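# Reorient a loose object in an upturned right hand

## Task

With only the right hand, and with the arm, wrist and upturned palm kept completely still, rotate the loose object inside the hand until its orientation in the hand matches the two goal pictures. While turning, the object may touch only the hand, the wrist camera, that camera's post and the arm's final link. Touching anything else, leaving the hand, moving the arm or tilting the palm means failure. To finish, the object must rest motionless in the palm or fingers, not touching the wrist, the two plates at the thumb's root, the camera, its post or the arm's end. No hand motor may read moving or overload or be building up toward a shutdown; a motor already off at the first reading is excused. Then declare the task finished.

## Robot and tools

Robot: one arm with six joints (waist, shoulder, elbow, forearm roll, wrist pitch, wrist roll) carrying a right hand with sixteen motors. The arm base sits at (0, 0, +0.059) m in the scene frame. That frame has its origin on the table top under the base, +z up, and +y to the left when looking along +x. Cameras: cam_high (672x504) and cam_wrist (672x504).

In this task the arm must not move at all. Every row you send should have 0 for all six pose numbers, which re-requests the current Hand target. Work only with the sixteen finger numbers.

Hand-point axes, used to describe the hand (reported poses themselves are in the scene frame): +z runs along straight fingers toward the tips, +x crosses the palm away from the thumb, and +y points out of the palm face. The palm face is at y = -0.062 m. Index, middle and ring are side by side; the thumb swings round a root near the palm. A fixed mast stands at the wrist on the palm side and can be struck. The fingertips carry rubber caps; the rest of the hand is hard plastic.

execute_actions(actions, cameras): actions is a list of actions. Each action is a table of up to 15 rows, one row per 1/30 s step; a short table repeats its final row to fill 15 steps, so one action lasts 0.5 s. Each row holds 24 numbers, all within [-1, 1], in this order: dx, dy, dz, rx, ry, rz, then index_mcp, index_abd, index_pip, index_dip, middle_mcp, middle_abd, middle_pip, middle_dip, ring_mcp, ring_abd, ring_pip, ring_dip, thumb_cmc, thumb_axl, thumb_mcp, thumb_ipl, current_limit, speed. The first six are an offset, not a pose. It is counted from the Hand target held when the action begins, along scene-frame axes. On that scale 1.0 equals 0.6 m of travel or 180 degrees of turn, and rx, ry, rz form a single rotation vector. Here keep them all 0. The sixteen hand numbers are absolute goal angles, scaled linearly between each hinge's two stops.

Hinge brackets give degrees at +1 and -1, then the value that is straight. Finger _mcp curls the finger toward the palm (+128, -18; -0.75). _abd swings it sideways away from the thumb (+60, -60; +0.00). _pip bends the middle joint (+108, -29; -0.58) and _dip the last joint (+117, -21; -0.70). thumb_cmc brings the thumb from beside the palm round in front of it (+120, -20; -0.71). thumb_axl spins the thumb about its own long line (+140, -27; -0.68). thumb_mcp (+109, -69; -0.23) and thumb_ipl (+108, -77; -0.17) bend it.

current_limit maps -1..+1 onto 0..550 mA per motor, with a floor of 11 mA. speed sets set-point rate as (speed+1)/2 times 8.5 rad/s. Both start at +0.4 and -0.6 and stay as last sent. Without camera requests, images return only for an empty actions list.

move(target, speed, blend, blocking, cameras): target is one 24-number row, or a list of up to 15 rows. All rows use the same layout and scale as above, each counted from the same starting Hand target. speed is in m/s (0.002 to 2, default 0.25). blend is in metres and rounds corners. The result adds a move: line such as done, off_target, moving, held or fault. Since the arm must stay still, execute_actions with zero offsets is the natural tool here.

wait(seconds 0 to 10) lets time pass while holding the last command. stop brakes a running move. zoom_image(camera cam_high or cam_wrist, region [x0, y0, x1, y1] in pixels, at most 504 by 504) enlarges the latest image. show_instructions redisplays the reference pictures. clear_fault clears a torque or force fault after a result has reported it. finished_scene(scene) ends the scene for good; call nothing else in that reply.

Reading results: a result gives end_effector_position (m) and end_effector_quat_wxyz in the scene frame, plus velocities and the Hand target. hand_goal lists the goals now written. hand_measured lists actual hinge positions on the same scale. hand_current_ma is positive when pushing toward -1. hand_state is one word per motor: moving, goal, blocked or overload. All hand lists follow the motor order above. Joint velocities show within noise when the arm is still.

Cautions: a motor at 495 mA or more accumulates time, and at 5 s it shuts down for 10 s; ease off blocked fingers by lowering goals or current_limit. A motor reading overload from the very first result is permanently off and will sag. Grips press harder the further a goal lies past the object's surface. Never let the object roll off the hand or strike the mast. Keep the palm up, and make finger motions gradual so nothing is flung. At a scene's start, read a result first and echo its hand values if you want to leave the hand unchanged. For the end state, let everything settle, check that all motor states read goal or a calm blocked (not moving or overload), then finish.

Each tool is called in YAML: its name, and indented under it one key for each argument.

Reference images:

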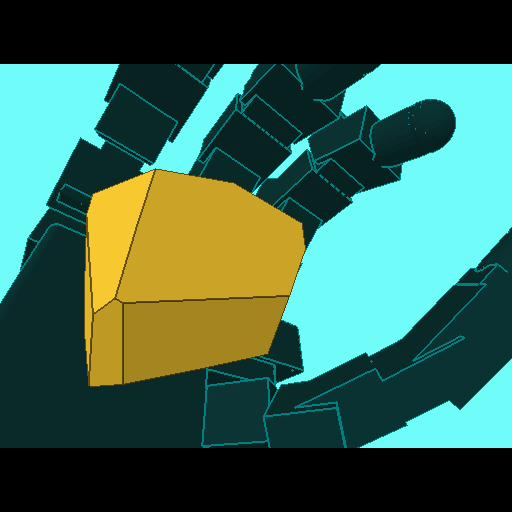

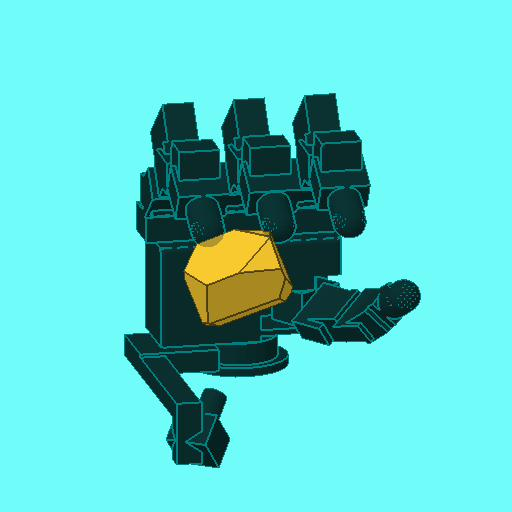

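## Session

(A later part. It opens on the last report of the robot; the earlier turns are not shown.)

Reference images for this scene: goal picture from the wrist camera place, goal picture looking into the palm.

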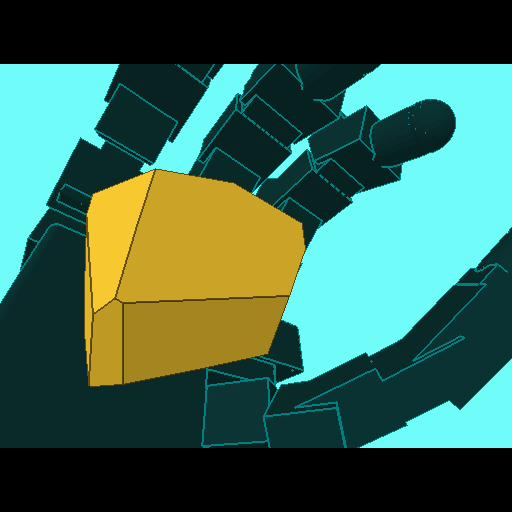

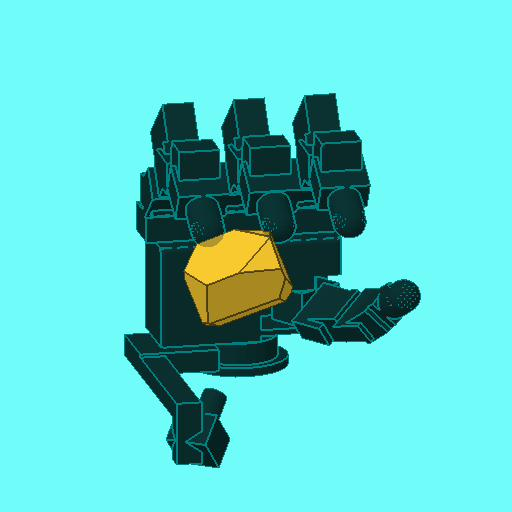

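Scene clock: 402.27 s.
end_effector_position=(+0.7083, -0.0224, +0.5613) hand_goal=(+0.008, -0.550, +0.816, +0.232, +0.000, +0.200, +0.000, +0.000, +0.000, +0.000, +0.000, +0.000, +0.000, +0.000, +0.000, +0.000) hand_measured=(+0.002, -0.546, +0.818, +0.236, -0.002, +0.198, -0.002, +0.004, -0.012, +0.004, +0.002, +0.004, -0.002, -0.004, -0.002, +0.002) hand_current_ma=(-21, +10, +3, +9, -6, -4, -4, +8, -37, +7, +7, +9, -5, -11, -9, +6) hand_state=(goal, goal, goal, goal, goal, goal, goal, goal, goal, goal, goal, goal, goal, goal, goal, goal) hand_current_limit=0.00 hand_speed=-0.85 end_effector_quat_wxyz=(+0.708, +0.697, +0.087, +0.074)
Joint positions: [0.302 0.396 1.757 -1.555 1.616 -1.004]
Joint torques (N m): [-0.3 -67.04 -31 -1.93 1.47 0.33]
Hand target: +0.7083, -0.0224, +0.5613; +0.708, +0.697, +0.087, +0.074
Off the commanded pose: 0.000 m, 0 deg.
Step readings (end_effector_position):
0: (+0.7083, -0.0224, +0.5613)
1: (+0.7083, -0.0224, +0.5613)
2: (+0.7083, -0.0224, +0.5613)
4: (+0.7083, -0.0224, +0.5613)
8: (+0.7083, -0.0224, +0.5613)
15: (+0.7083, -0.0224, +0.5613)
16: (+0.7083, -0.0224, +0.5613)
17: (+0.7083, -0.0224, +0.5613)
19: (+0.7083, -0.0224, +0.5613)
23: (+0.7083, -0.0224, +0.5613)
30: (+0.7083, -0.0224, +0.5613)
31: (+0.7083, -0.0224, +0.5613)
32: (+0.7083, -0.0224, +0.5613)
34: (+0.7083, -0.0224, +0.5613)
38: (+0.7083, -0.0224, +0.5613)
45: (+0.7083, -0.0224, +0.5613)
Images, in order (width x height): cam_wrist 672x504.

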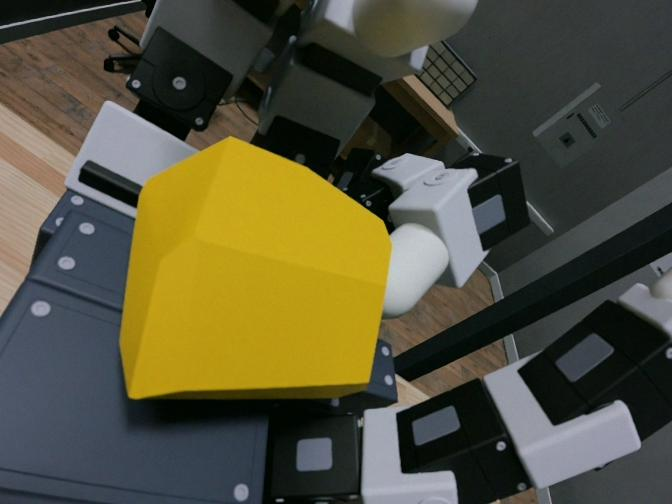

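execute_actions:
  actions:
    - [[0,0,0,0,0,0,0.008,-0.5,0.816,0.232,0.0,0.1,0.0,0.0,-0.4,0.3,0.68,0.62,0.0,0.0,0.0,0.0,0.0,-0.6]]
    - [[0,0,0,0,0,0,0.008,-0.5,0.816,0.232,0.0,0.1,0.0,0.0,-0.23,0.4,0.683,0.616,0.0,0.0,0.0,0.0,0.0,-0.8]]
    - [[0,0,0,0,0,0,0.008,-0.5,0.816,0.232,0.0,0.1,0.0,0.0,-0.155,0.4,0.758,0.462,0.0,0.0,0.0,0.0,0.0,-0.85]]
    - [[0,0,0,0,0,0,0.008,-0.5,0.816,0.232,0.0,0.1,0.0,0.0,-0.1,0.4,0.78,0.385,0.0,0.0,0.0,0.0,0.0,-0.85]]
  cameras: ["cam_wrist"]

Scene clock: 479.47 s.
end_effector_position=(+0.7083, -0.0224, +0.5613) hand_goal=(+0.008, -0.500, +0.816, +0.232, +0.000, +0.100, +0.000, +0.000, -0.100, +0.400, +0.780, +0.384, +0.000, +0.000, +0.000, +0.000) hand_measured=(+0.002, -0.504, +0.818, +0.236, -0.002, +0.104, -0.002, +0.004, -0.112, +0.398, +0.780, +0.390, -0.002, -0.004, -0.002, +0.002) hand_current_ma=(-21, -8, +3, +9, -6, +8, -4, +8, -38, -6, +0, +17, -5, -11, -9, +6) hand_state=(goal, goal, goal, goal, goal, goal, goal, goal, goal, goal, goal, goal, goal, goal, goal, goal) hand_current_limit=0.00 hand_speed=-0.85 end_effector_quat_wxyz=(+0.708, +0.697, +0.087, +0.074)
Joint positions: [0.302 0.396 1.757 -1.555 1.616 -1.004]
Joint torques (N m): [0.1 -66.91 -30.97 -1.93 1.47 0.29]
Hand target: +0.7083, -0.0224, +0.5613; +0.708, +0.697, +0.087, +0.074
Off the commanded pose: 0.000 m, 0 deg.
Step readings (end_effector_position):
0: (+0.7083, -0.0224, +0.5613)
1: (+0.7083, -0.0224, +0.5613)
2: (+0.7083, -0.0224, +0.5613)
4: (+0.7083, -0.0224, +0.5613)
8: (+0.7083, -0.0224, +0.5613)
15: (+0.7083, -0.0224, +0.5613)
16: (+0.7083, -0.0224, +0.5613)
17: (+0.7083, -0.0224, +0.5613)
19: (+0.7083, -0.0224, +0.5613)
23: (+0.7083, -0.0224, +0.5613)
30: (+0.7083, -0.0224, +0.5613)
31: (+0.7083, -0.0224, +0.5613)
32: (+0.7083, -0.0224, +0.5613)
34: (+0.7083, -0.0224, +0.5613)
38: (+0.7083, -0.0224, +0.5613)
45: (+0.7083, -0.0224, +0.5613)
46: (+0.7083, -0.0224, +0.5613)
47: (+0.7083, -0.0224, +0.5613)
49: (+0.7083, -0.0224, +0.5613)
53: (+0.7083, -0.0224, +0.5613)
60: (+0.7083, -0.0224, +0.5613)
Images, in order (width x height): cam_wrist 672x504.

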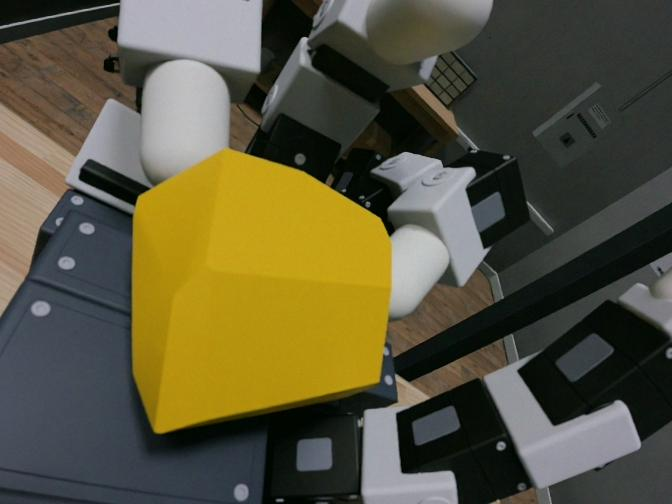

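zoom_image:
  camera: "cam_wrist"
  region: [100, 130, 420, 450]

Scaled by 1.575.

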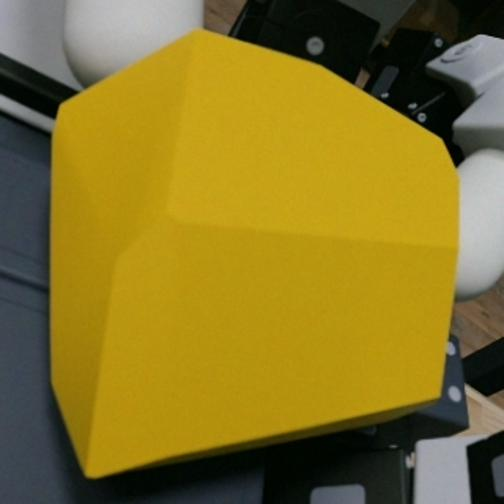

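execute_actions:
  actions:
    - [[0,0,0,0,0,0,0.008,0.0,0.816,0.232,0.45,0.15,-0.1,0.1,-0.155,0.4,0.758,0.462,0.0,0.0,0.0,0.0,0.0,-0.75]]
    - [[0,0,0,0,0,0,-0.053,0.4,0.806,0.307,0.35,0.15,0.1,0.2,-0.23,0.4,0.683,0.616,0.0,0.0,0.0,0.0,0.0,-0.75]]
    - [[0,0,0,0,0,0,-0.23,0.5,0.683,0.616,0.259,0.15,0.381,0.109,-0.4,0.3,0.68,0.62,0.0,0.0,0.0,0.0,0.0,-0.8]]
    - [[0,0,0,0,0,0,-0.4,0.5,0.68,0.62,0.166,0.15,0.406,0.183,-0.4,0.3,0.68,0.62,0.0,0.0,0.0,0.0,0.0,-0.85]]
    - [[0,0,0,0,0,0,-0.4,0.5,0.68,0.62,0.1,0.15,0.4,0.25,-0.4,0.3,0.68,0.62,0.0,0.0,0.0,0.0,0.0,-0.85]]
  cameras: ["cam_wrist"]

Scene clock: 512.87 s.
end_effector_position=(+0.7083, -0.0224, +0.5613) hand_goal=(-0.400, +0.500, +0.680, +0.620, +0.100, +0.150, +0.400, +0.250, -0.400, +0.300, +0.680, +0.620, +0.000, +0.000, +0.000, +0.000) hand_measured=(-0.404, +0.498, +0.684, +0.618, +0.094, +0.148, +0.386, +0.228, -0.404, +0.304, +0.684, +0.618, -0.002, -0.004, -0.002, +0.002) hand_current_ma=(-10, -5, +10, -6, -18, -5, -46, -77, -11, +9, +10, -6, -5, -11, -9, +6) hand_state=(goal, goal, goal, goal, goal, goal, goal, blocked, goal, goal, goal, goal, goal, goal, goal, goal) hand_current_limit=0.00 hand_speed=-0.85 end_effector_quat_wxyz=(+0.708, +0.697, +0.087, +0.074)
Joint positions: [0.302 0.396 1.757 -1.555 1.616 -1.004]
Joint torques (N m): [-0.25 -66.91 -30.86 -1.94 1.46 0.28]
Hand target: +0.7083, -0.0224, +0.5613; +0.708, +0.697, +0.087, +0.074
Off the commanded pose: 0.000 m, 0 deg.
Step readings (end_effector_position):
0: (+0.7083, -0.0224, +0.5613)
1: (+0.7083, -0.0224, +0.5613)
2: (+0.7083, -0.0224, +0.5613)
4: (+0.7083, -0.0224, +0.5613)
8: (+0.7083, -0.0224, +0.5613)
15: (+0.7083, -0.0224, +0.5613)
16: (+0.7083, -0.0224, +0.5613)
17: (+0.7083, -0.0224, +0.5613)
19: (+0.7083, -0.0224, +0.5613)
23: (+0.7083, -0.0224, +0.5613)
30: (+0.7083, -0.0224, +0.5613)
31: (+0.7083, -0.0224, +0.5613)
32: (+0.7083, -0.0224, +0.5613)
34: (+0.7083, -0.0224, +0.5613)
38: (+0.7083, -0.0224, +0.5613)
45: (+0.7083, -0.0224, +0.5613)
46: (+0.7083, -0.0224, +0.5613)
47: (+0.7083, -0.0224, +0.5613)
49: (+0.7083, -0.0224, +0.5613)
53: (+0.7083, -0.0224, +0.5613)
60: (+0.7083, -0.0224, +0.5613)
61: (+0.7083, -0.0224, +0.5613)
62: (+0.7083, -0.0224, +0.5613)
64: (+0.7083, -0.0224, +0.5613)
68: (+0.7083, -0.0224, +0.5613)
75: (+0.7083, -0.0224, +0.5613)
Images, in order (width x height): cam_wrist 672x504.

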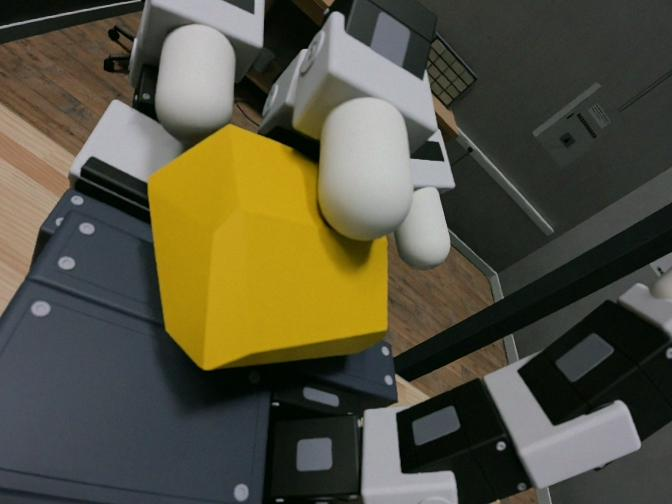

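zoom_image:
  camera: "cam_wrist"
  region: [120, 100, 420, 400]

Scaled by 1.680.

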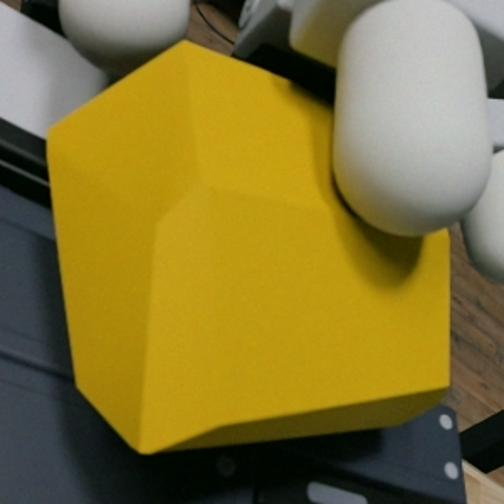

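execute_actions:
  actions:
    - [[0,0,0,0,0,0,-0.4,0.5,0.68,0.62,0.1,0.15,0.2,0.2,-0.4,0.3,0.68,0.62,0.0,0.55,0.0,0.5,0.0,-0.75]]
    - [[0,0,0,0,0,0,-0.4,0.5,0.68,0.62,0.2,0.1,-0.1,0.2,-0.4,0.3,0.68,0.62,0.0,0.55,0.0,0.968,0.0,-0.7]]
    - [[0,0,0,0,0,0,-0.4,0.5,0.68,0.62,0.1,0.1,-0.1,0.2,-0.4,0.3,0.68,0.62,0.0,0.55,0.4,0.968,0.0,-0.75]]
    - [[0,0,0,0,0,0,-0.4,0.5,0.68,0.62,0.1,0.1,-0.1,0.2,-0.4,0.3,0.68,0.62,0.0,0.55,0.562,0.968,0.0,-0.85]]
  cameras: ["cam_wrist"]

Scene clock: 564.63 s.
end_effector_position=(+0.7083, -0.0224, +0.5613) hand_goal=(-0.400, +0.500, +0.680, +0.620, +0.100, +0.100, -0.100, +0.200, -0.400, +0.300, +0.680, +0.620, +0.000, +0.550, +0.562, +0.968) hand_measured=(-0.404, +0.498, +0.684, +0.618, +0.098, +0.104, -0.098, +0.202, -0.404, +0.304, +0.684, +0.618, -0.002, +0.548, +0.562, +0.968) hand_current_ma=(-10, -5, +10, -6, -4, +8, +7, +7, -11, +8, +10, -6, -5, -5, +1, -3) hand_state=(goal, goal, goal, goal, goal, goal, goal, goal, goal, goal, goal, goal, goal, goal, goal, goal) hand_current_limit=0.00 hand_speed=-0.85 end_effector_quat_wxyz=(+0.708, +0.697, +0.087, +0.074)
Joint positions: [0.302 0.396 1.757 -1.555 1.616 -1.004]
Joint torques (N m): [-0.22 -67.02 -31.05 -1.96 1.45 0.34]
Hand target: +0.7083, -0.0224, +0.5613; +0.708, +0.697, +0.087, +0.074
Off the commanded pose: 0.000 m, 0 deg.
Step readings (end_effector_position):
0: (+0.7083, -0.0224, +0.5613)
1: (+0.7083, -0.0224, +0.5613)
2: (+0.7083, -0.0224, +0.5613)
4: (+0.7083, -0.0224, +0.5613)
8: (+0.7083, -0.0224, +0.5613)
15: (+0.7083, -0.0224, +0.5613)
16: (+0.7083, -0.0224, +0.5613)
17: (+0.7083, -0.0224, +0.5613)
19: (+0.7083, -0.0224, +0.5613)
23: (+0.7083, -0.0224, +0.5613)
30: (+0.7083, -0.0224, +0.5613)
31: (+0.7083, -0.0224, +0.5613)
32: (+0.7083, -0.0224, +0.5613)
34: (+0.7083, -0.0224, +0.5613)
38: (+0.7083, -0.0224, +0.5613)
45: (+0.7083, -0.0224, +0.5613)
46: (+0.7083, -0.0224, +0.5613)
47: (+0.7083, -0.0224, +0.5613)
49: (+0.7083, -0.0224, +0.5613)
53: (+0.7083, -0.0224, +0.5613)
60: (+0.7083, -0.0224, +0.5613)
Images, in order (width x height): cam_wrist 672x504.

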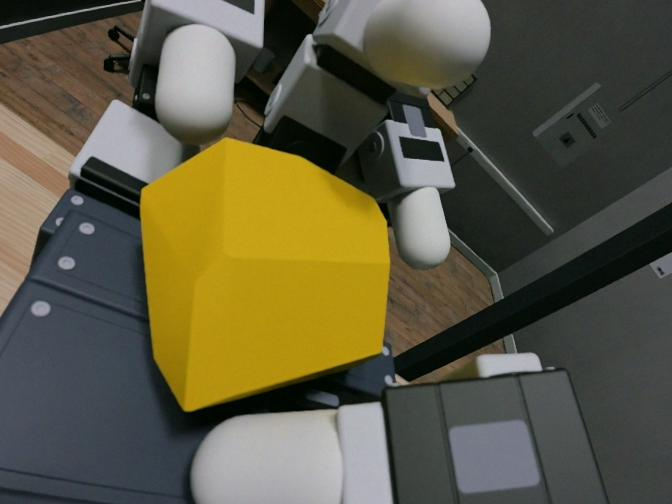

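zoom_image:
  camera: "cam_wrist"
  region: [120, 120, 420, 420]

Scaled by 1.680.

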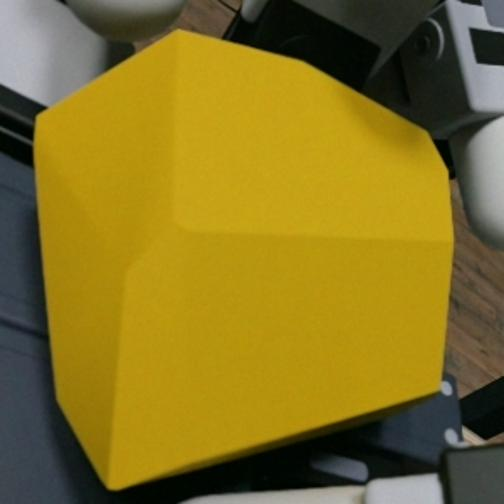

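execute_actions:
  actions:
    - [[0,0,0,0,0,0,-0.4,0.5,0.68,0.62,-0.25,0.0,0.1,0.5,-0.4,0.3,0.68,0.62,0.0,0.55,0.562,0.968,0.0,-0.65]]
    - [[0,0,0,0,0,0,-0.4,0.5,0.68,0.62,-0.25,0.0,0.25,0.78,-0.4,0.3,0.68,0.62,0.0,0.52,0.562,0.968,0.0,-0.75]]
    - [[0,0,0,0,0,0,-0.4,0.5,0.68,0.62,-0.19,0.0,0.371,0.739,-0.4,0.3,0.68,0.62,0.0,0.48,0.562,0.968,0.0,-0.85]]
  cameras: ["cam_wrist"]

Scene clock: 640.63 s.
end_effector_position=(+0.7083, -0.0224, +0.5613) hand_goal=(-0.400, +0.500, +0.680, +0.620, -0.190, +0.000, +0.370, +0.738, -0.400, +0.300, +0.680, +0.620, +0.000, +0.480, +0.562, +0.968) hand_measured=(-0.404, +0.484, +0.686, +0.618, -0.208, +0.016, +0.344, +0.736, -0.404, +0.304, +0.684, +0.618, -0.002, +0.486, +0.562, +0.968) hand_current_ma=(-14, -44, +19, -6, -62, +43, -90, -6, -11, +8, +10, -6, -4, +22, +1, -3) hand_state=(goal, goal, goal, goal, goal, goal, blocked, goal, goal, goal, goal, goal, goal, goal, goal, goal) hand_current_limit=0.00 hand_speed=-0.85 end_effector_quat_wxyz=(+0.708, +0.697, +0.087, +0.074)
Joint positions: [0.302 0.396 1.757 -1.555 1.616 -1.004]
Joint torques (N m): [-0.04 -67.03 -30.99 -1.97 1.51 0.31]
Hand target: +0.7083, -0.0224, +0.5613; +0.708, +0.697, +0.087, +0.074
Off the commanded pose: 0.000 m, 0 deg.
Step readings (end_effector_position):
0: (+0.7083, -0.0224, +0.5613)
1: (+0.7083, -0.0224, +0.5613)
2: (+0.7083, -0.0224, +0.5613)
4: (+0.7083, -0.0224, +0.5613)
8: (+0.7083, -0.0224, +0.5613)
15: (+0.7083, -0.0224, +0.5613)
16: (+0.7083, -0.0224, +0.5613)
17: (+0.7083, -0.0224, +0.5613)
19: (+0.7083, -0.0224, +0.5613)
23: (+0.7083, -0.0224, +0.5613)
30: (+0.7083, -0.0224, +0.5613)
31: (+0.7083, -0.0224, +0.5613)
32: (+0.7083, -0.0224, +0.5613)
34: (+0.7083, -0.0224, +0.5613)
38: (+0.7083, -0.0224, +0.5613)
45: (+0.7083, -0.0224, +0.5613)
Images, in order (width x height): cam_wrist 672x504.

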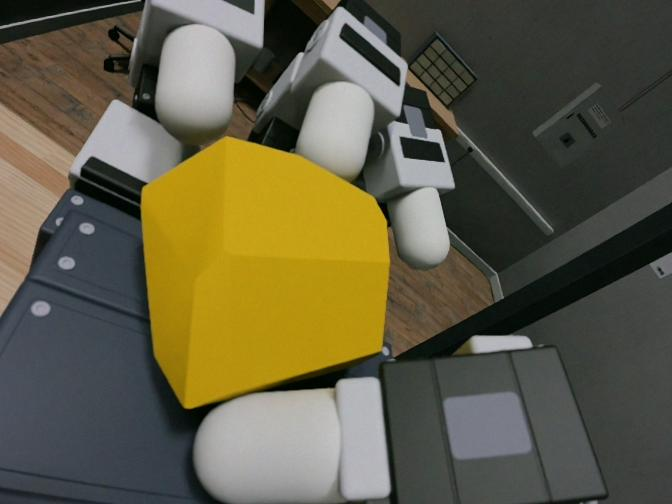

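execute_actions:
  actions:
    - [[0,0,0,0,0,0,-0.4,0.0,0.68,0.62,-0.15,0.0,0.322,0.667,-0.4,0.3,0.68,0.62,0.0,0.48,0.562,0.968,0.1,-0.87]]
    - [[0,0,0,0,0,0,-0.4,-0.3,0.68,0.62,-0.099,0.0,0.273,0.594,-0.4,0.3,0.68,0.62,0.0,0.48,0.562,0.968,0.1,-0.87]]
  cameras: ["cam_wrist"]

Scene clock: 645.90 s.
end_effector_position=(+0.7083, -0.0224, +0.5613) hand_goal=(-0.400, -0.300, +0.680, +0.620, -0.100, +0.000, +0.272, +0.594, -0.400, +0.300, +0.680, +0.620, +0.000, +0.480, +0.562, +0.968) hand_measured=(-0.404, -0.298, +0.684, +0.618, -0.122, +0.004, +0.274, +0.602, -0.404, +0.304, +0.684, +0.618, +0.004, +0.488, +0.570, +0.970) hand_current_ma=(-14, +5, +10, -6, -82, +7, +4, +23, -11, +8, +10, -6, +12, +31, +29, +3) hand_state=(goal, goal, goal, goal, blocked, goal, goal, goal, goal, goal, goal, goal, goal, goal, goal, goal) hand_current_limit=0.10 hand_speed=-0.87 end_effector_quat_wxyz=(+0.708, +0.697, +0.087, +0.074)
Joint positions: [0.302 0.396 1.757 -1.555 1.616 -1.004]
Joint torques (N m): [-0.13 -66.98 -31.07 -1.95 1.49 0.34]
Hand target: +0.7083, -0.0224, +0.5613; +0.708, +0.697, +0.087, +0.074
Off the commanded pose: 0.000 m, 0 deg.
Step readings (end_effector_position):
0: (+0.7083, -0.0224, +0.5613)
1: (+0.7083, -0.0224, +0.5613)
2: (+0.7083, -0.0224, +0.5613)
4: (+0.7083, -0.0224, +0.5613)
8: (+0.7083, -0.0224, +0.5613)
15: (+0.7083, -0.0224, +0.5613)
16: (+0.7083, -0.0224, +0.5613)
17: (+0.7083, -0.0224, +0.5613)
19: (+0.7083, -0.0224, +0.5613)
23: (+0.7083, -0.0224, +0.5613)
30: (+0.7083, -0.0224, +0.5613)
Images, in order (width x height): cam_wrist 672x504.

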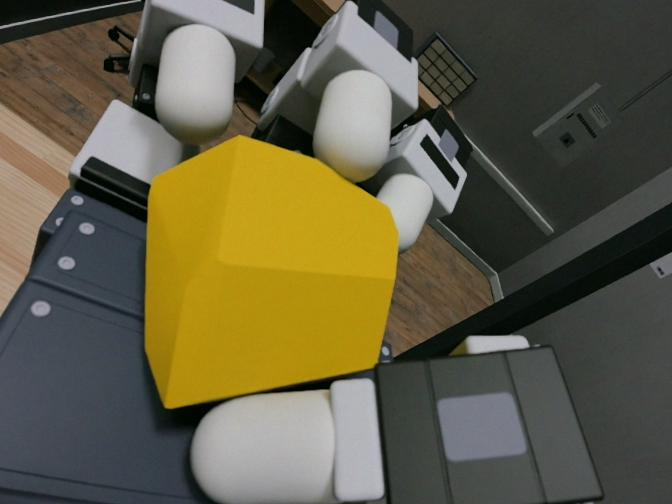

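zoom_image:
  camera: "cam_wrist"
  region: [120, 120, 420, 420]

Scaled by 1.680.

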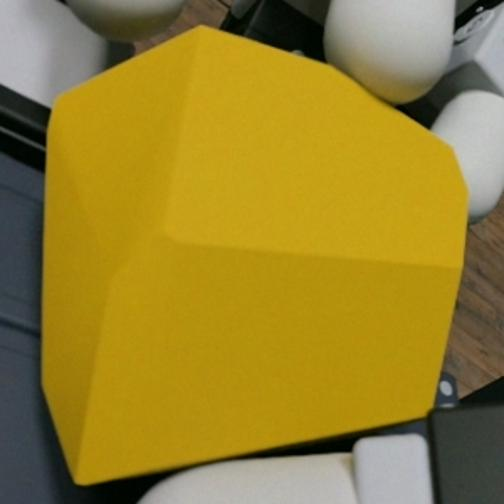

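execute_actions:
  actions:
    - [[0,0,0,0,0,0,-0.4,-0.3,0.68,0.62,-0.036,0.0,0.221,0.528,-0.4,0.3,0.68,0.62,0.0,0.48,0.562,0.968,0.2,-0.88]]
    - [[0,0,0,0,0,0,-0.4,-0.3,0.68,0.62,0.027,0.0,0.169,0.462,-0.4,0.3,0.68,0.62,0.0,0.48,0.562,0.968,0.2,-0.88]]
  cameras: ["cam_wrist"]

Scene clock: 659.43 s.
end_effector_position=(+0.7083, -0.0224, +0.5613) hand_goal=(-0.400, -0.300, +0.680, +0.620, +0.026, +0.000, +0.168, +0.462, -0.400, +0.300, +0.680, +0.620, +0.000, +0.480, +0.562, +0.968) hand_measured=(-0.404, -0.298, +0.684, +0.618, +0.014, +0.002, +0.172, +0.466, -0.404, +0.304, +0.684, +0.618, +0.002, +0.482, +0.570, +0.970) hand_current_ma=(-14, +5, +10, -6, -40, +6, +10, +9, -14, +8, +9, -4, +7, +8, +28, +3) hand_state=(goal, goal, goal, goal, goal, goal, goal, goal, goal, goal, goal, goal, goal, goal, goal, goal) hand_current_limit=0.20 hand_speed=-0.88 end_effector_quat_wxyz=(+0.708, +0.697, +0.087, +0.074)
Joint positions: [0.302 0.396 1.757 -1.555 1.616 -1.004]
Joint torques (N m): [-0.37 -66.97 -30.97 -1.99 1.5 0.31]
Hand target: +0.7083, -0.0224, +0.5613; +0.708, +0.697, +0.087, +0.074
Off the commanded pose: 0.000 m, 0 deg.
Step readings (end_effector_position):
0: (+0.7083, -0.0224, +0.5613)
1: (+0.7083, -0.0224, +0.5613)
2: (+0.7083, -0.0224, +0.5613)
4: (+0.7083, -0.0224, +0.5613)
8: (+0.7083, -0.0224, +0.5613)
15: (+0.7083, -0.0224, +0.5613)
16: (+0.7083, -0.0224, +0.5613)
17: (+0.7083, -0.0224, +0.5613)
19: (+0.7083, -0.0224, +0.5613)
23: (+0.7083, -0.0224, +0.5613)
30: (+0.7083, -0.0224, +0.5613)
Images, in order (width x height): cam_wrist 672x504.

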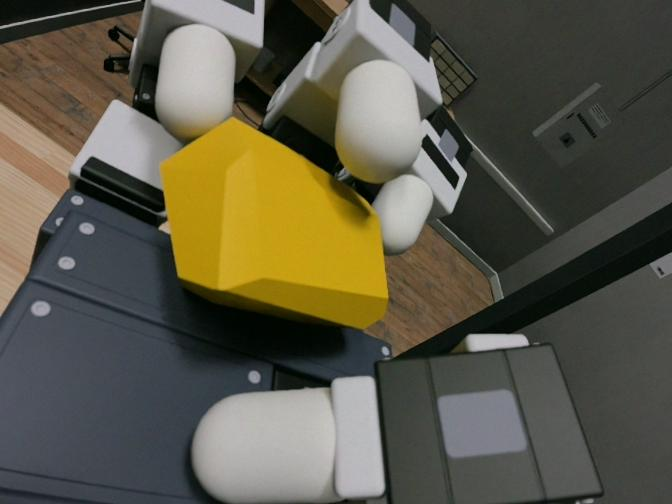

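zoom_image:
  camera: "cam_wrist"
  region: [120, 80, 440, 380]

execute_actions:
  actions: []
  cameras: ["cam_high"]

zoom_image:
  camera: "cam_high"
  region: [285, 170, 375, 275]

Scaled by 1.575.

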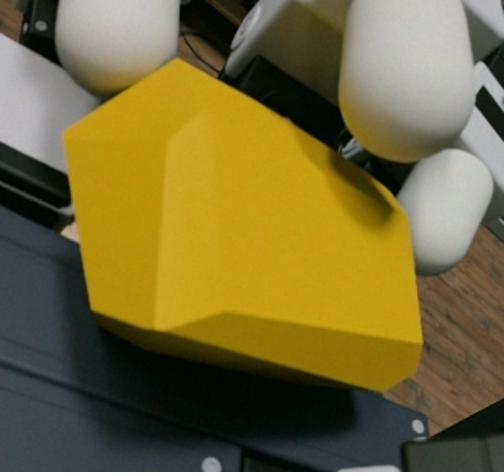

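Scene clock: 663.23 s.
end_effector_position=(+0.7083, -0.0224, +0.5613) hand_goal=(-0.400, -0.300, +0.680, +0.620, +0.026, +0.000, +0.168, +0.462, -0.400, +0.300, +0.680, +0.620, +0.000, +0.480, +0.562, +0.968) hand_measured=(-0.404, -0.298, +0.684, +0.618, +0.014, +0.002, +0.172, +0.466, -0.404, +0.304, +0.684, +0.618, +0.002, +0.482, +0.570, +0.970) hand_current_ma=(-14, +5, +10, -6, -40, +6, +10, +9, -14, +8, +9, -4, +7, +8, +28, +3) hand_state=(goal, goal, goal, goal, goal, goal, goal, goal, goal, goal, goal, goal, goal, goal, goal, goal) hand_current_limit=0.20 hand_speed=-0.88 end_effector_quat_wxyz=(+0.708, +0.697, +0.087, +0.074)
Joint positions: [0.302 0.396 1.757 -1.555 1.616 -1.004]
Joint velocities: within noise
Joint torques (N m): [-0.06 -67.01 -31.11 -2 1.47 0.36]
Hand target: +0.7083, -0.0224, +0.5613; +0.708, +0.697, +0.087, +0.074
Off the commanded pose: 0.000 m, 0 deg.
Images, in order (width x height): cam_high 672x504.

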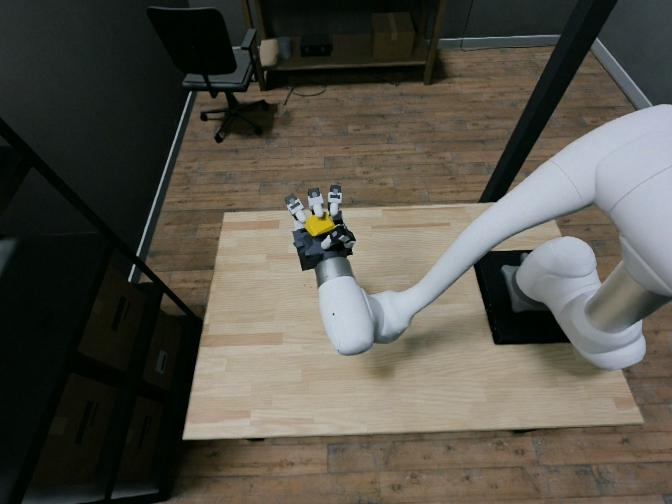

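Scaled by 4.800.

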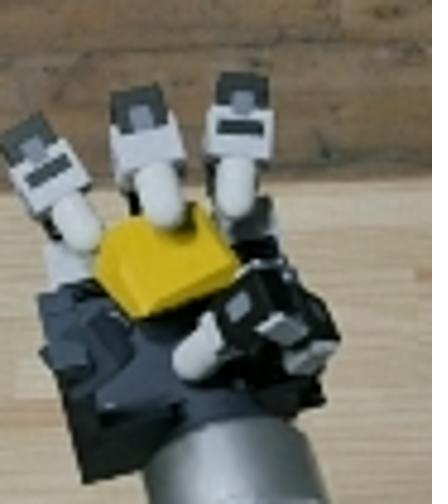

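execute_actions:
  actions:
    - [[0,0,0,0,0,0,-0.31,-0.3,0.69,0.62,0.032,0.0,0.327,0.301,-0.31,0.3,0.69,0.62,0.0,0.5,0.562,0.968,0.1,-0.88]]
    - [[0,0,0,0,0,0,-0.23,-0.3,0.683,0.616,0.07,0.0,0.34,0.24,-0.23,0.35,0.683,0.616,0.0,0.5,0.562,0.968,0.1,-0.88]]
  cameras: ["cam_wrist"]

Scene clock: 678.60 s.
end_effector_position=(+0.7083, -0.0224, +0.5613) hand_goal=(-0.230, -0.300, +0.682, +0.616, +0.070, +0.000, +0.340, +0.240, -0.230, +0.350, +0.682, +0.616, +0.000, +0.500, +0.562, +0.968) hand_measured=(-0.242, -0.298, +0.686, +0.618, +0.062, +0.002, +0.338, +0.244, -0.246, +0.348, +0.682, +0.618, +0.002, +0.498, +0.570, +0.970) hand_current_ma=(-44, +5, +10, +4, -28, +6, -3, +9, -59, -6, +1, +5, +7, -5, +28, +3) hand_state=(goal, goal, goal, goal, goal, goal, goal, goal, goal, goal, goal, goal, goal, goal, goal, goal) hand_current_limit=0.10 hand_speed=-0.88 end_effector_quat_wxyz=(+0.708, +0.697, +0.087, +0.074)
Joint positions: [0.302 0.396 1.757 -1.555 1.616 -1.004]
Joint torques (N m): [-0.22 -67.23 -31.02 -1.95 1.47 0.31]
Hand target: +0.7083, -0.0224, +0.5613; +0.708, +0.697, +0.087, +0.074
Off the commanded pose: 0.000 m, 0 deg.
Step readings (end_effector_position):
0: (+0.7083, -0.0224, +0.5613)
1: (+0.7083, -0.0224, +0.5613)
2: (+0.7083, -0.0224, +0.5613)
4: (+0.7083, -0.0224, +0.5613)
8: (+0.7083, -0.0224, +0.5613)
15: (+0.7083, -0.0224, +0.5613)
16: (+0.7083, -0.0224, +0.5613)
17: (+0.7083, -0.0224, +0.5613)
19: (+0.7083, -0.0224, +0.5613)
23: (+0.7083, -0.0224, +0.5613)
30: (+0.7083, -0.0224, +0.5613)
Images, in order (width x height): cam_wrist 672x504.

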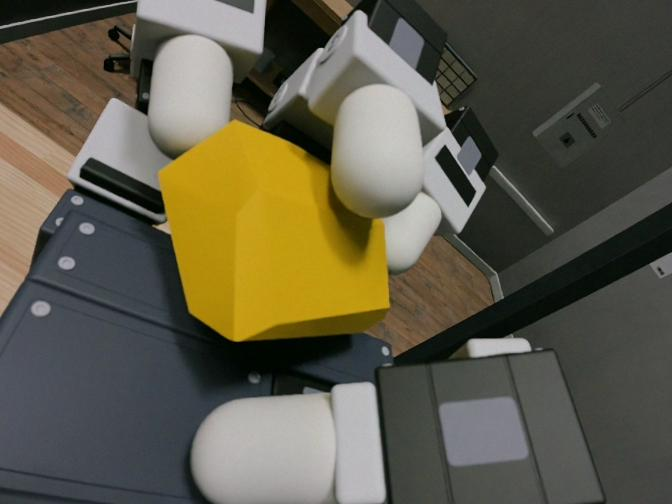

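execute_actions:
  actions:
    - [[0,0,0,0,0,0,-0.19,-0.3,0.72,0.54,0.114,0.0,0.35,0.18,-0.19,0.4,0.72,0.54,0.0,0.5,0.562,0.968,0.1,-0.88]]
    - [[0,0,0,0,0,0,-0.155,-0.3,0.758,0.462,0.16,0.0,0.355,0.125,-0.155,0.4,0.758,0.462,0.0,0.5,0.562,0.968,0.1,-0.88]]
    - [[0,0,0,0,0,0,-0.1,-0.3,0.78,0.385,0.21,0.0,0.36,0.074,-0.1,0.4,0.78,0.385,0.0,0.5,0.562,0.968,0.1,-0.88]]
  cameras: ["cam_wrist"]

Scene clock: 683.60 s.
end_effector_position=(+0.7083, -0.0224, +0.5613) hand_goal=(-0.100, -0.300, +0.780, +0.384, +0.210, +0.000, +0.360, +0.074, -0.100, +0.400, +0.780, +0.384, +0.000, +0.500, +0.562, +0.968) hand_measured=(-0.118, -0.298, +0.782, +0.398, +0.204, +0.002, +0.360, +0.078, -0.130, +0.398, +0.782, +0.404, +0.002, +0.514, +0.570, +0.970) hand_current_ma=(-63, +5, +6, +49, -18, +6, -2, +9, -112, -4, +3, +67, +7, +59, +28, +3) hand_state=(goal, goal, goal, goal, goal, goal, goal, goal, blocked, goal, goal, goal, goal, goal, goal, goal) hand_current_limit=0.10 hand_speed=-0.88 end_effector_quat_wxyz=(+0.708, +0.697, +0.087, +0.074)
Joint positions: [0.302 0.396 1.757 -1.555 1.616 -1.004]
Joint torques (N m): [-0.2 -66.91 -30.95 -1.94 1.47 0.32]
Hand target: +0.7083, -0.0224, +0.5613; +0.708, +0.697, +0.087, +0.074
Off the commanded pose: 0.000 m, 0 deg.
Step readings (end_effector_position):
0: (+0.7083, -0.0224, +0.5613)
1: (+0.7083, -0.0224, +0.5613)
2: (+0.7083, -0.0224, +0.5613)
4: (+0.7083, -0.0224, +0.5613)
8: (+0.7083, -0.0224, +0.5613)
15: (+0.7083, -0.0224, +0.5613)
16: (+0.7083, -0.0224, +0.5613)
17: (+0.7083, -0.0224, +0.5613)
19: (+0.7083, -0.0224, +0.5613)
23: (+0.7083, -0.0224, +0.5613)
30: (+0.7083, -0.0224, +0.5613)
31: (+0.7083, -0.0224, +0.5613)
32: (+0.7083, -0.0224, +0.5613)
34: (+0.7083, -0.0224, +0.5613)
38: (+0.7083, -0.0224, +0.5613)
45: (+0.7083, -0.0224, +0.5613)
Images, in order (width x height): cam_wrist 672x504.

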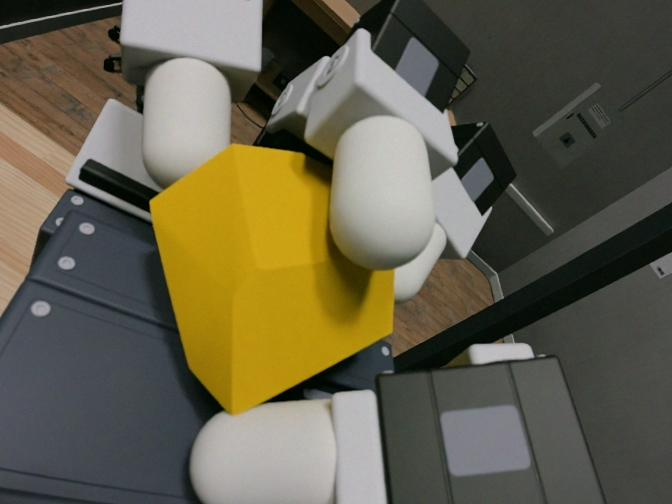

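zoom_image:
  camera: "cam_wrist"
  region: [120, 120, 430, 430]

Scaled by 1.626.

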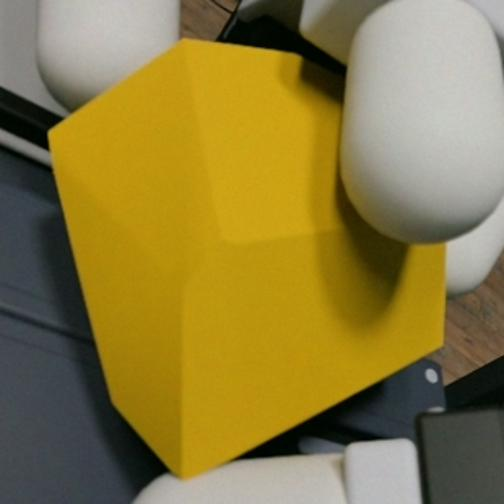

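execute_actions:
  actions:
    - [[0,0,0,0,0,0,-0.1,-0.3,0.78,0.385,0.2,0.0,0.1,0.05,-0.155,0.4,0.758,0.462,0.0,0.5,0.562,0.968,0.1,-0.8]]
    - [[0,0,0,0,0,0,-0.053,-0.3,0.806,0.307,0.1,0.0,-0.1,0.2,-0.2,0.4,0.72,0.54,0.0,0.5,0.562,0.968,0.1,-0.85]]
    - [[0,0,0,0,0,0,0.008,-0.3,0.816,0.232,0.1,0.0,-0.1,0.2,-0.23,0.4,0.683,0.616,0.0,0.5,0.562,0.968,0.1,-0.85]]
  cameras: ["cam_wrist"]

Scene clock: 721.10 s.
end_effector_position=(+0.7083, -0.0224, +0.5613) hand_goal=(+0.008, -0.300, +0.816, +0.232, +0.100, +0.000, -0.100, +0.200, -0.230, +0.400, +0.682, +0.616, +0.000, +0.500, +0.562, +0.968) hand_measured=(-0.002, -0.298, +0.816, +0.236, +0.098, +0.002, -0.098, +0.198, -0.232, +0.398, +0.686, +0.614, +0.002, +0.502, +0.570, +0.970) hand_current_ma=(-31, +5, -1, +12, -4, +6, +7, -6, -7, -4, +12, -6, +7, +8, +28, +3) hand_state=(goal, goal, goal, goal, goal, goal, goal, goal, goal, goal, goal, goal, goal, goal, goal, goal) hand_current_limit=0.10 hand_speed=-0.85 end_effector_quat_wxyz=(+0.708, +0.697, +0.087, +0.074)
Joint positions: [0.302 0.396 1.757 -1.555 1.616 -1.004]
Joint torques (N m): [-0.22 -66.97 -30.97 -1.95 1.49 0.32]
Hand target: +0.7083, -0.0224, +0.5613; +0.708, +0.697, +0.087, +0.074
Off the commanded pose: 0.000 m, 0 deg.
Step readings (end_effector_position):
0: (+0.7083, -0.0224, +0.5613)
1: (+0.7083, -0.0224, +0.5613)
2: (+0.7083, -0.0224, +0.5613)
4: (+0.7083, -0.0224, +0.5613)
8: (+0.7083, -0.0224, +0.5613)
15: (+0.7083, -0.0224, +0.5613)
16: (+0.7083, -0.0224, +0.5613)
17: (+0.7083, -0.0224, +0.5613)
19: (+0.7083, -0.0224, +0.5613)
23: (+0.7083, -0.0224, +0.5613)
30: (+0.7083, -0.0224, +0.5613)
31: (+0.7083, -0.0224, +0.5613)
32: (+0.7083, -0.0224, +0.5613)
34: (+0.7083, -0.0224, +0.5613)
38: (+0.7083, -0.0224, +0.5613)
45: (+0.7083, -0.0224, +0.5613)
Images, in order (width x height): cam_wrist 672x504.

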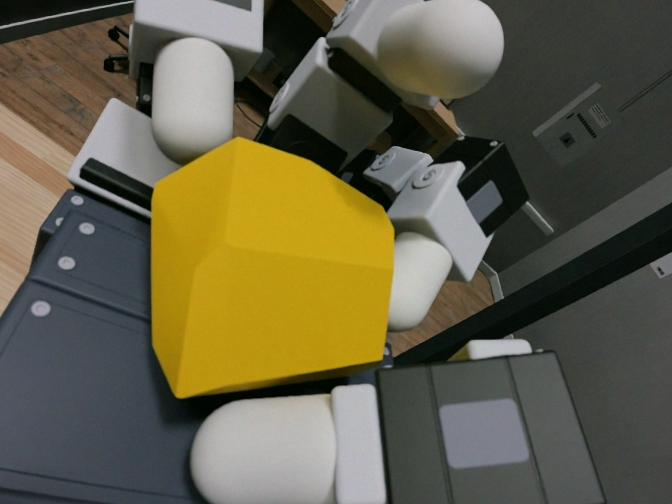

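zoom_image:
  camera: "cam_wrist"
  region: [120, 120, 430, 430]

Scaled by 1.626.

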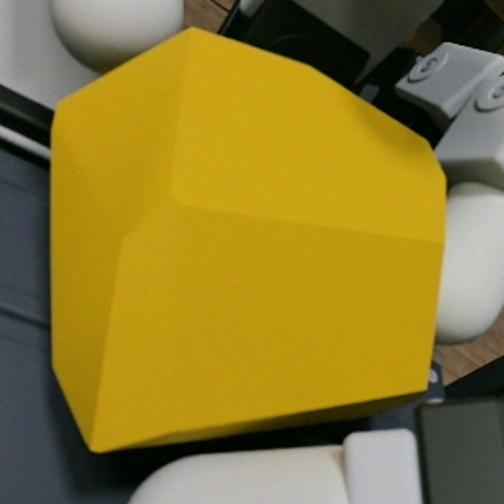

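execute_actions:
  actions:
    - [[0,0,0,0,0,0,0.008,-0.5,0.816,0.232,0.1,0.1,-0.1,0.2,-0.4,0.3,0.68,0.62,0.0,0.52,0.562,0.968,0.1,-0.87]]
    - [[0,0,0,0,0,0,0.012,-0.75,0.816,0.232,0.1,0.1,-0.1,0.2,-0.4,0.0,0.68,0.62,0.0,0.52,0.562,0.968,0.1,-0.87]]
  cameras: ["cam_wrist"]

zoom_image:
  camera: "cam_wrist"
  region: [90, 110, 410, 430]

Scene clock: 794.53 s.
end_effector_position=(+0.7083, -0.0224, +0.5613) hand_goal=(+0.012, -0.750, +0.816, +0.232, +0.100, +0.100, -0.100, +0.200, -0.400, +0.000, +0.680, +0.620, +0.000, +0.520, +0.562, +0.968) hand_measured=(+0.006, -0.746, +0.816, +0.236, +0.098, +0.098, -0.098, +0.198, -0.404, +0.004, +0.684, +0.618, +0.002, +0.518, +0.570, +0.970) hand_current_ma=(-18, +10, +1, +11, -4, -5, +7, -6, -11, +7, +10, -6, +7, -5, +27, +3) hand_state=(goal, goal, goal, goal, goal, goal, goal, goal, goal, goal, goal, goal, goal, goal, goal, goal) hand_current_limit=0.10 hand_speed=-0.87 end_effector_quat_wxyz=(+0.708, +0.697, +0.087, +0.074)
Joint positions: [0.302 0.396 1.757 -1.555 1.616 -1.004]
Joint torques (N m): [-0.18 -66.76 -31.08 -1.94 1.43 0.34]
Hand target: +0.7083, -0.0224, +0.5613; +0.708, +0.697, +0.087, +0.074
Off the commanded pose: 0.000 m, 0 deg.
Step readings (end_effector_position):
0: (+0.7083, -0.0224, +0.5613)
1: (+0.7083, -0.0224, +0.5613)
2: (+0.7083, -0.0224, +0.5613)
4: (+0.7083, -0.0224, +0.5613)
8: (+0.7083, -0.0224, +0.5613)
15: (+0.7083, -0.0224, +0.5613)
16: (+0.7083, -0.0224, +0.5613)
17: (+0.7083, -0.0224, +0.5613)
19: (+0.7083, -0.0224, +0.5613)
23: (+0.7083, -0.0224, +0.5613)
30: (+0.7083, -0.0224, +0.5613)
Images, in order (width x height): cam_wrist 672x504.

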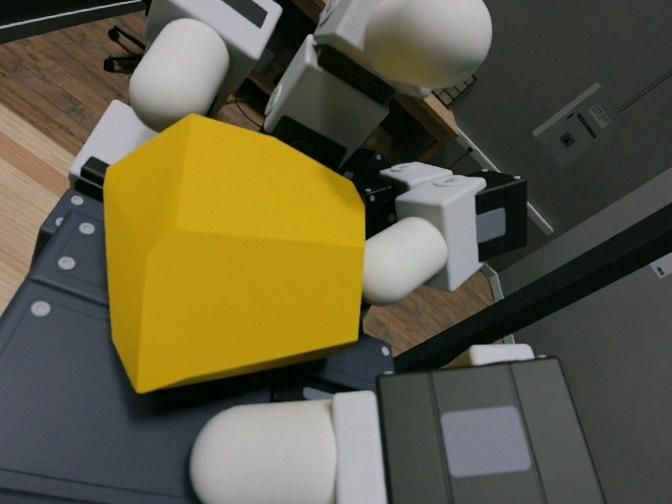

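Scaled by 1.575.

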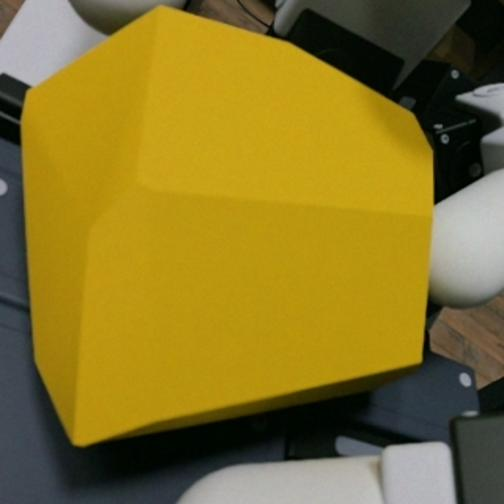

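execute_actions:
  actions:
    - [[0,0,0,0,0,0,0.0,0.0,0.816,0.24,0.0,0.1,-0.2,0.1,-0.5,0.0,0.5,0.5,0.0,0.52,0.562,0.968,0.1,-0.7]]
    - [[0,0,0,0,0,0,-0.1,0.4,0.78,0.385,-0.2,0.1,-0.4,-0.2,-0.65,0.0,0.2,0.2,0.0,0.5,0.562,0.968,0.1,-0.7]]
    - [[0,0,0,0,0,0,-0.3,0.5,0.683,0.616,-0.5,0.0,-0.5,-0.5,-0.8,0.0,-0.3,-0.3,0.0,0.45,0.562,0.968,0.1,-0.65]]
    - [[0,0,0,0,0,0,-0.5,0.4,0.5,0.5,-0.8,0.0,-0.578,-0.696,-0.8,0.0,-0.578,-0.696,0.0,0.4,0.562,0.968,0.1,-0.65]]
    - [[0,0,0,0,0,0,-0.8,0.1,-0.2,-0.2,-0.8,0.0,-0.578,-0.696,-0.8,0.0,-0.578,-0.696,0.0,0.4,0.562,0.968,0.1,-0.65]]
    - [[0,0,0,0,0,0,-0.8,0.0,-0.578,-0.696,-0.8,0.0,-0.578,-0.696,-0.8,0.0,-0.578,-0.696,0.0,0.35,0.56,0.968,0.1,-0.8]]
  cameras: ["cam_wrist"]

Scene clock: 823.17 s.
end_effector_position=(+0.7083, -0.0224, +0.5613) hand_goal=(-0.800, +0.000, -0.578, -0.696, -0.800, +0.000, -0.578, -0.696, -0.800, +0.000, -0.578, -0.696, +0.000, +0.350, +0.560, +0.968) hand_measured=(-0.808, +0.002, -0.578, -0.694, -0.806, +0.002, -0.578, -0.694, -0.808, +0.004, -0.578, -0.694, +0.002, +0.354, +0.566, +0.970) hand_current_ma=(-22, +6, +0, +6, -21, +6, +0, +5, -24, +7, +0, +6, +5, +11, +25, +3) hand_state=(goal, goal, goal, goal, goal, goal, goal, goal, goal, goal, goal, goal, goal, goal, goal, goal) hand_current_limit=0.10 hand_speed=-0.80 end_effector_quat_wxyz=(+0.708, +0.697, +0.087, +0.074)
Joint positions: [0.302 0.396 1.757 -1.555 1.616 -1.004]
Joint torques (N m): [-0.25 -66.86 -31.02 -2.03 1.54 0.35]
Hand target: +0.7083, -0.0224, +0.5613; +0.708, +0.697, +0.087, +0.074
Off the commanded pose: 0.000 m, 0 deg.
Step readings (end_effector_position):
0: (+0.7083, -0.0224, +0.5613)
1: (+0.7083, -0.0224, +0.5613)
2: (+0.7083, -0.0224, +0.5613)
4: (+0.7083, -0.0224, +0.5613)
8: (+0.7083, -0.0224, +0.5613)
15: (+0.7083, -0.0224, +0.5613)
16: (+0.7083, -0.0224, +0.5613)
17: (+0.7083, -0.0224, +0.5613)
19: (+0.7083, -0.0224, +0.5613)
23: (+0.7083, -0.0224, +0.5613)
30: (+0.7083, -0.0224, +0.5613)
31: (+0.7083, -0.0224, +0.5613)
32: (+0.7083, -0.0224, +0.5613)
34: (+0.7083, -0.0224, +0.5613)
38: (+0.7083, -0.0224, +0.5613)
45: (+0.7083, -0.0224, +0.5613)
46: (+0.7083, -0.0224, +0.5613)
47: (+0.7083, -0.0224, +0.5613)
49: (+0.7083, -0.0224, +0.5613)
53: (+0.7083, -0.0224, +0.5613)
60: (+0.7083, -0.0224, +0.5613)
61: (+0.7083, -0.0224, +0.5613)
62: (+0.7083, -0.0224, +0.5613)
64: (+0.7083, -0.0224, +0.5613)
68: (+0.7083, -0.0224, +0.5613)
75: (+0.7083, -0.0224, +0.5613)
76: (+0.7083, -0.0224, +0.5613)
77: (+0.7083, -0.0224, +0.5613)
79: (+0.7083, -0.0224, +0.5613)
83: (+0.7083, -0.0224, +0.5613)
90: (+0.7083, -0.0224, +0.5613)
Images, in order (width x height): cam_wrist 672x504.

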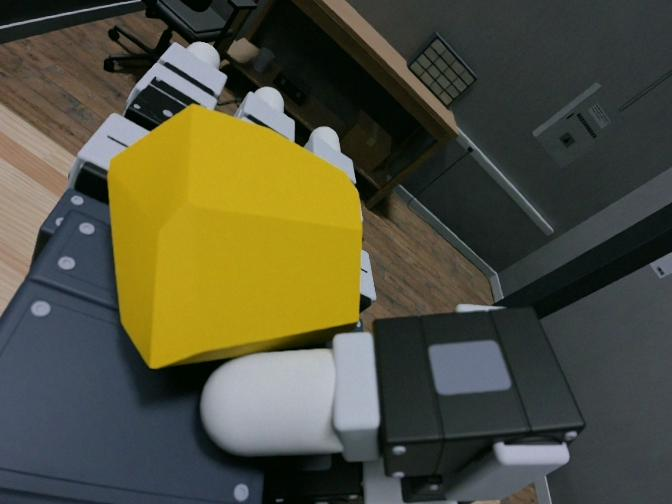

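execute_actions:
  actions:
    - [[0,0,0,0,0,0,-0.8,0.0,-0.578,-0.696,-0.8,0.0,-0.578,-0.696,-0.8,0.0,-0.578,-0.696,0.0,0.281,0.558,0.968,0.1,-0.87]]
    - [[0,0,0,0,0,0,-0.8,0.0,-0.578,-0.696,-0.8,0.0,-0.578,-0.696,-0.8,0.0,-0.578,-0.696,0.0,0.22,0.55,0.968,0.1,-0.87]]
    - [[0,0,0,0,0,0,-0.8,0.0,-0.578,-0.696,-0.8,0.0,-0.578,-0.696,-0.8,0.0,-0.578,-0.696,0.0,0.156,0.539,0.968,0.1,-0.87]]
  cameras: ["cam_wrist"]

Scene clock: 830.80 s.
end_effector_position=(+0.7083, -0.0224, +0.5613) hand_goal=(-0.800, +0.000, -0.578, -0.696, -0.800, +0.000, -0.578, -0.696, -0.800, +0.000, -0.578, -0.696, +0.000, +0.156, +0.538, +0.968) hand_measured=(-0.808, +0.002, -0.578, -0.694, -0.806, +0.002, -0.578, -0.694, -0.808, +0.004, -0.578, -0.694, +0.002, +0.158, +0.544, +0.970) hand_current_ma=(-23, +6, +0, +6, -22, +6, +0, +5, -25, +7, +0, +6, +5, +4, +27, +3) hand_state=(goal, goal, goal, goal, goal, goal, goal, goal, goal, goal, goal, goal, goal, goal, goal, goal) hand_current_limit=0.10 hand_speed=-0.87 end_effector_quat_wxyz=(+0.708, +0.697, +0.087, +0.074)
Joint positions: [0.302 0.396 1.757 -1.555 1.616 -1.004]
Joint torques (N m): [-0.16 -67.27 -31.09 -2.05 1.57 0.34]
Hand target: +0.7083, -0.0224, +0.5613; +0.708, +0.697, +0.087, +0.074
Off the commanded pose: 0.000 m, 0 deg.
Step readings (end_effector_position):
0: (+0.7083, -0.0224, +0.5613)
1: (+0.7083, -0.0224, +0.5613)
2: (+0.7083, -0.0224, +0.5613)
4: (+0.7083, -0.0224, +0.5613)
8: (+0.7083, -0.0224, +0.5613)
15: (+0.7083, -0.0224, +0.5613)
16: (+0.7083, -0.0224, +0.5613)
17: (+0.7083, -0.0224, +0.5613)
19: (+0.7083, -0.0224, +0.5613)
23: (+0.7083, -0.0224, +0.5613)
30: (+0.7083, -0.0224, +0.5613)
31: (+0.7083, -0.0224, +0.5613)
32: (+0.7083, -0.0224, +0.5613)
34: (+0.7083, -0.0224, +0.5613)
38: (+0.7083, -0.0224, +0.5613)
45: (+0.7083, -0.0224, +0.5613)
Images, in order (width x height): cam_wrist 672x504.

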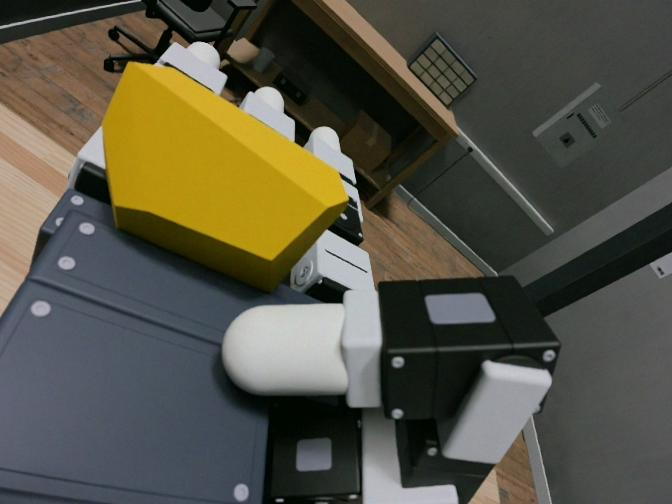

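zoom_image:
  camera: "cam_wrist"
  region: [90, 50, 390, 310]

wait:
  seconds: 0.1
  cameras: ["all"]

zoom_image:
  camera: "cam_high"
  region: [275, 165, 375, 275]

Scaled by 1.680.

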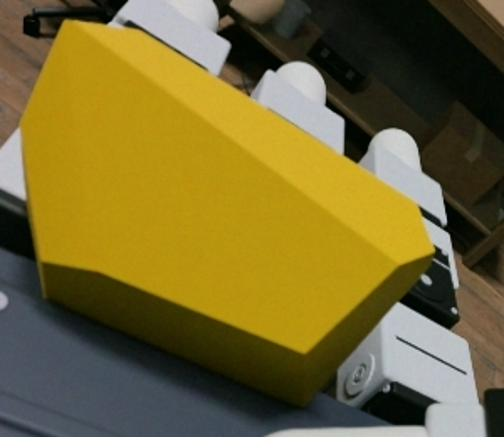

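Scene clock: 834.27 s.
end_effector_position=(+0.7083, -0.0224, +0.5613) hand_goal=(-0.800, +0.000, -0.578, -0.696, -0.800, +0.000, -0.578, -0.696, -0.800, +0.000, -0.578, -0.696, +0.000, +0.156, +0.538, +0.968) hand_measured=(-0.808, +0.002, -0.578, -0.694, -0.806, +0.002, -0.578, -0.694, -0.808, +0.004, -0.578, -0.694, +0.002, +0.158, +0.544, +0.970) hand_current_ma=(-23, +6, +0, +6, -22, +6, +0, +5, -25, +7, +0, +6, +5, +4, +27, +3) hand_state=(goal, goal, goal, goal, goal, goal, goal, goal, goal, goal, goal, goal, goal, goal, goal, goal) hand_current_limit=0.10 hand_speed=-0.87 end_effector_quat_wxyz=(+0.708, +0.697, +0.087, +0.074)
Joint positions: [0.302 0.396 1.757 -1.555 1.616 -1.004]
Joint torques (N m): [-0.47 -66.71 -31.03 -2.08 1.51 0.34]
Hand target: +0.7083, -0.0224, +0.5613; +0.708, +0.697, +0.087, +0.074
Off the commanded pose: 0.000 m, 0 deg.
wait: 0.10 s; at rest from the start

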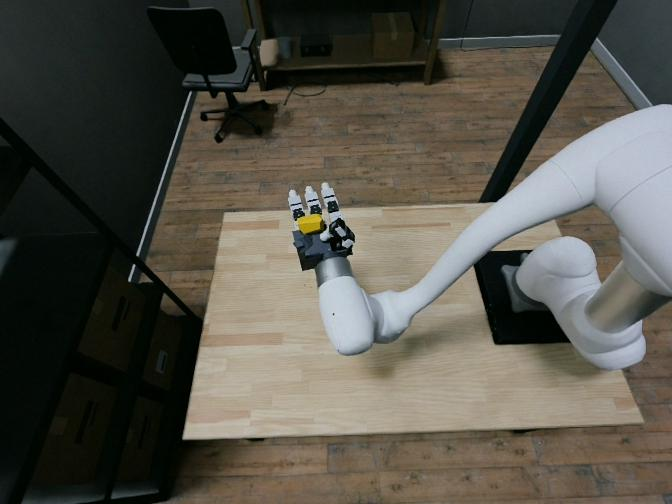

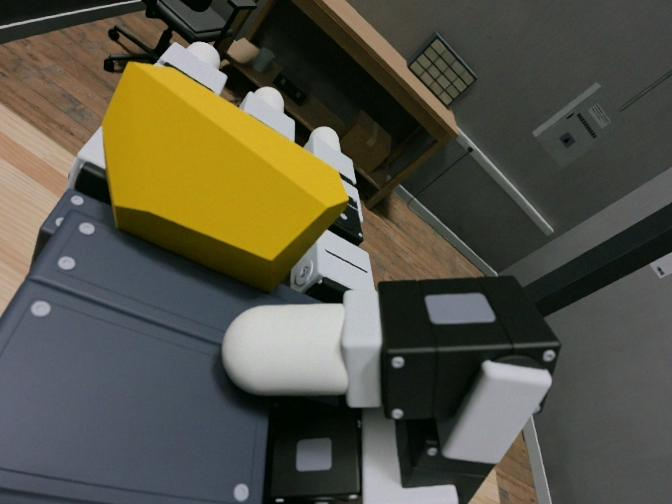

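Scaled by 4.582.

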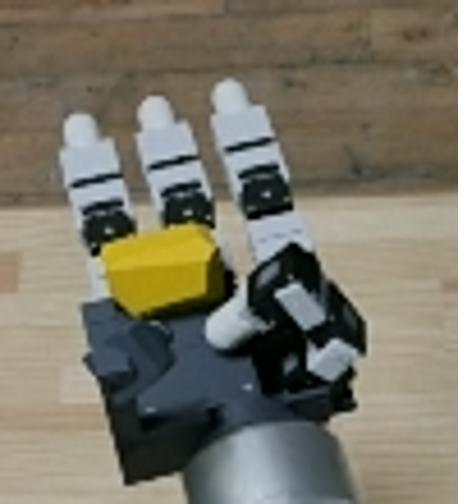

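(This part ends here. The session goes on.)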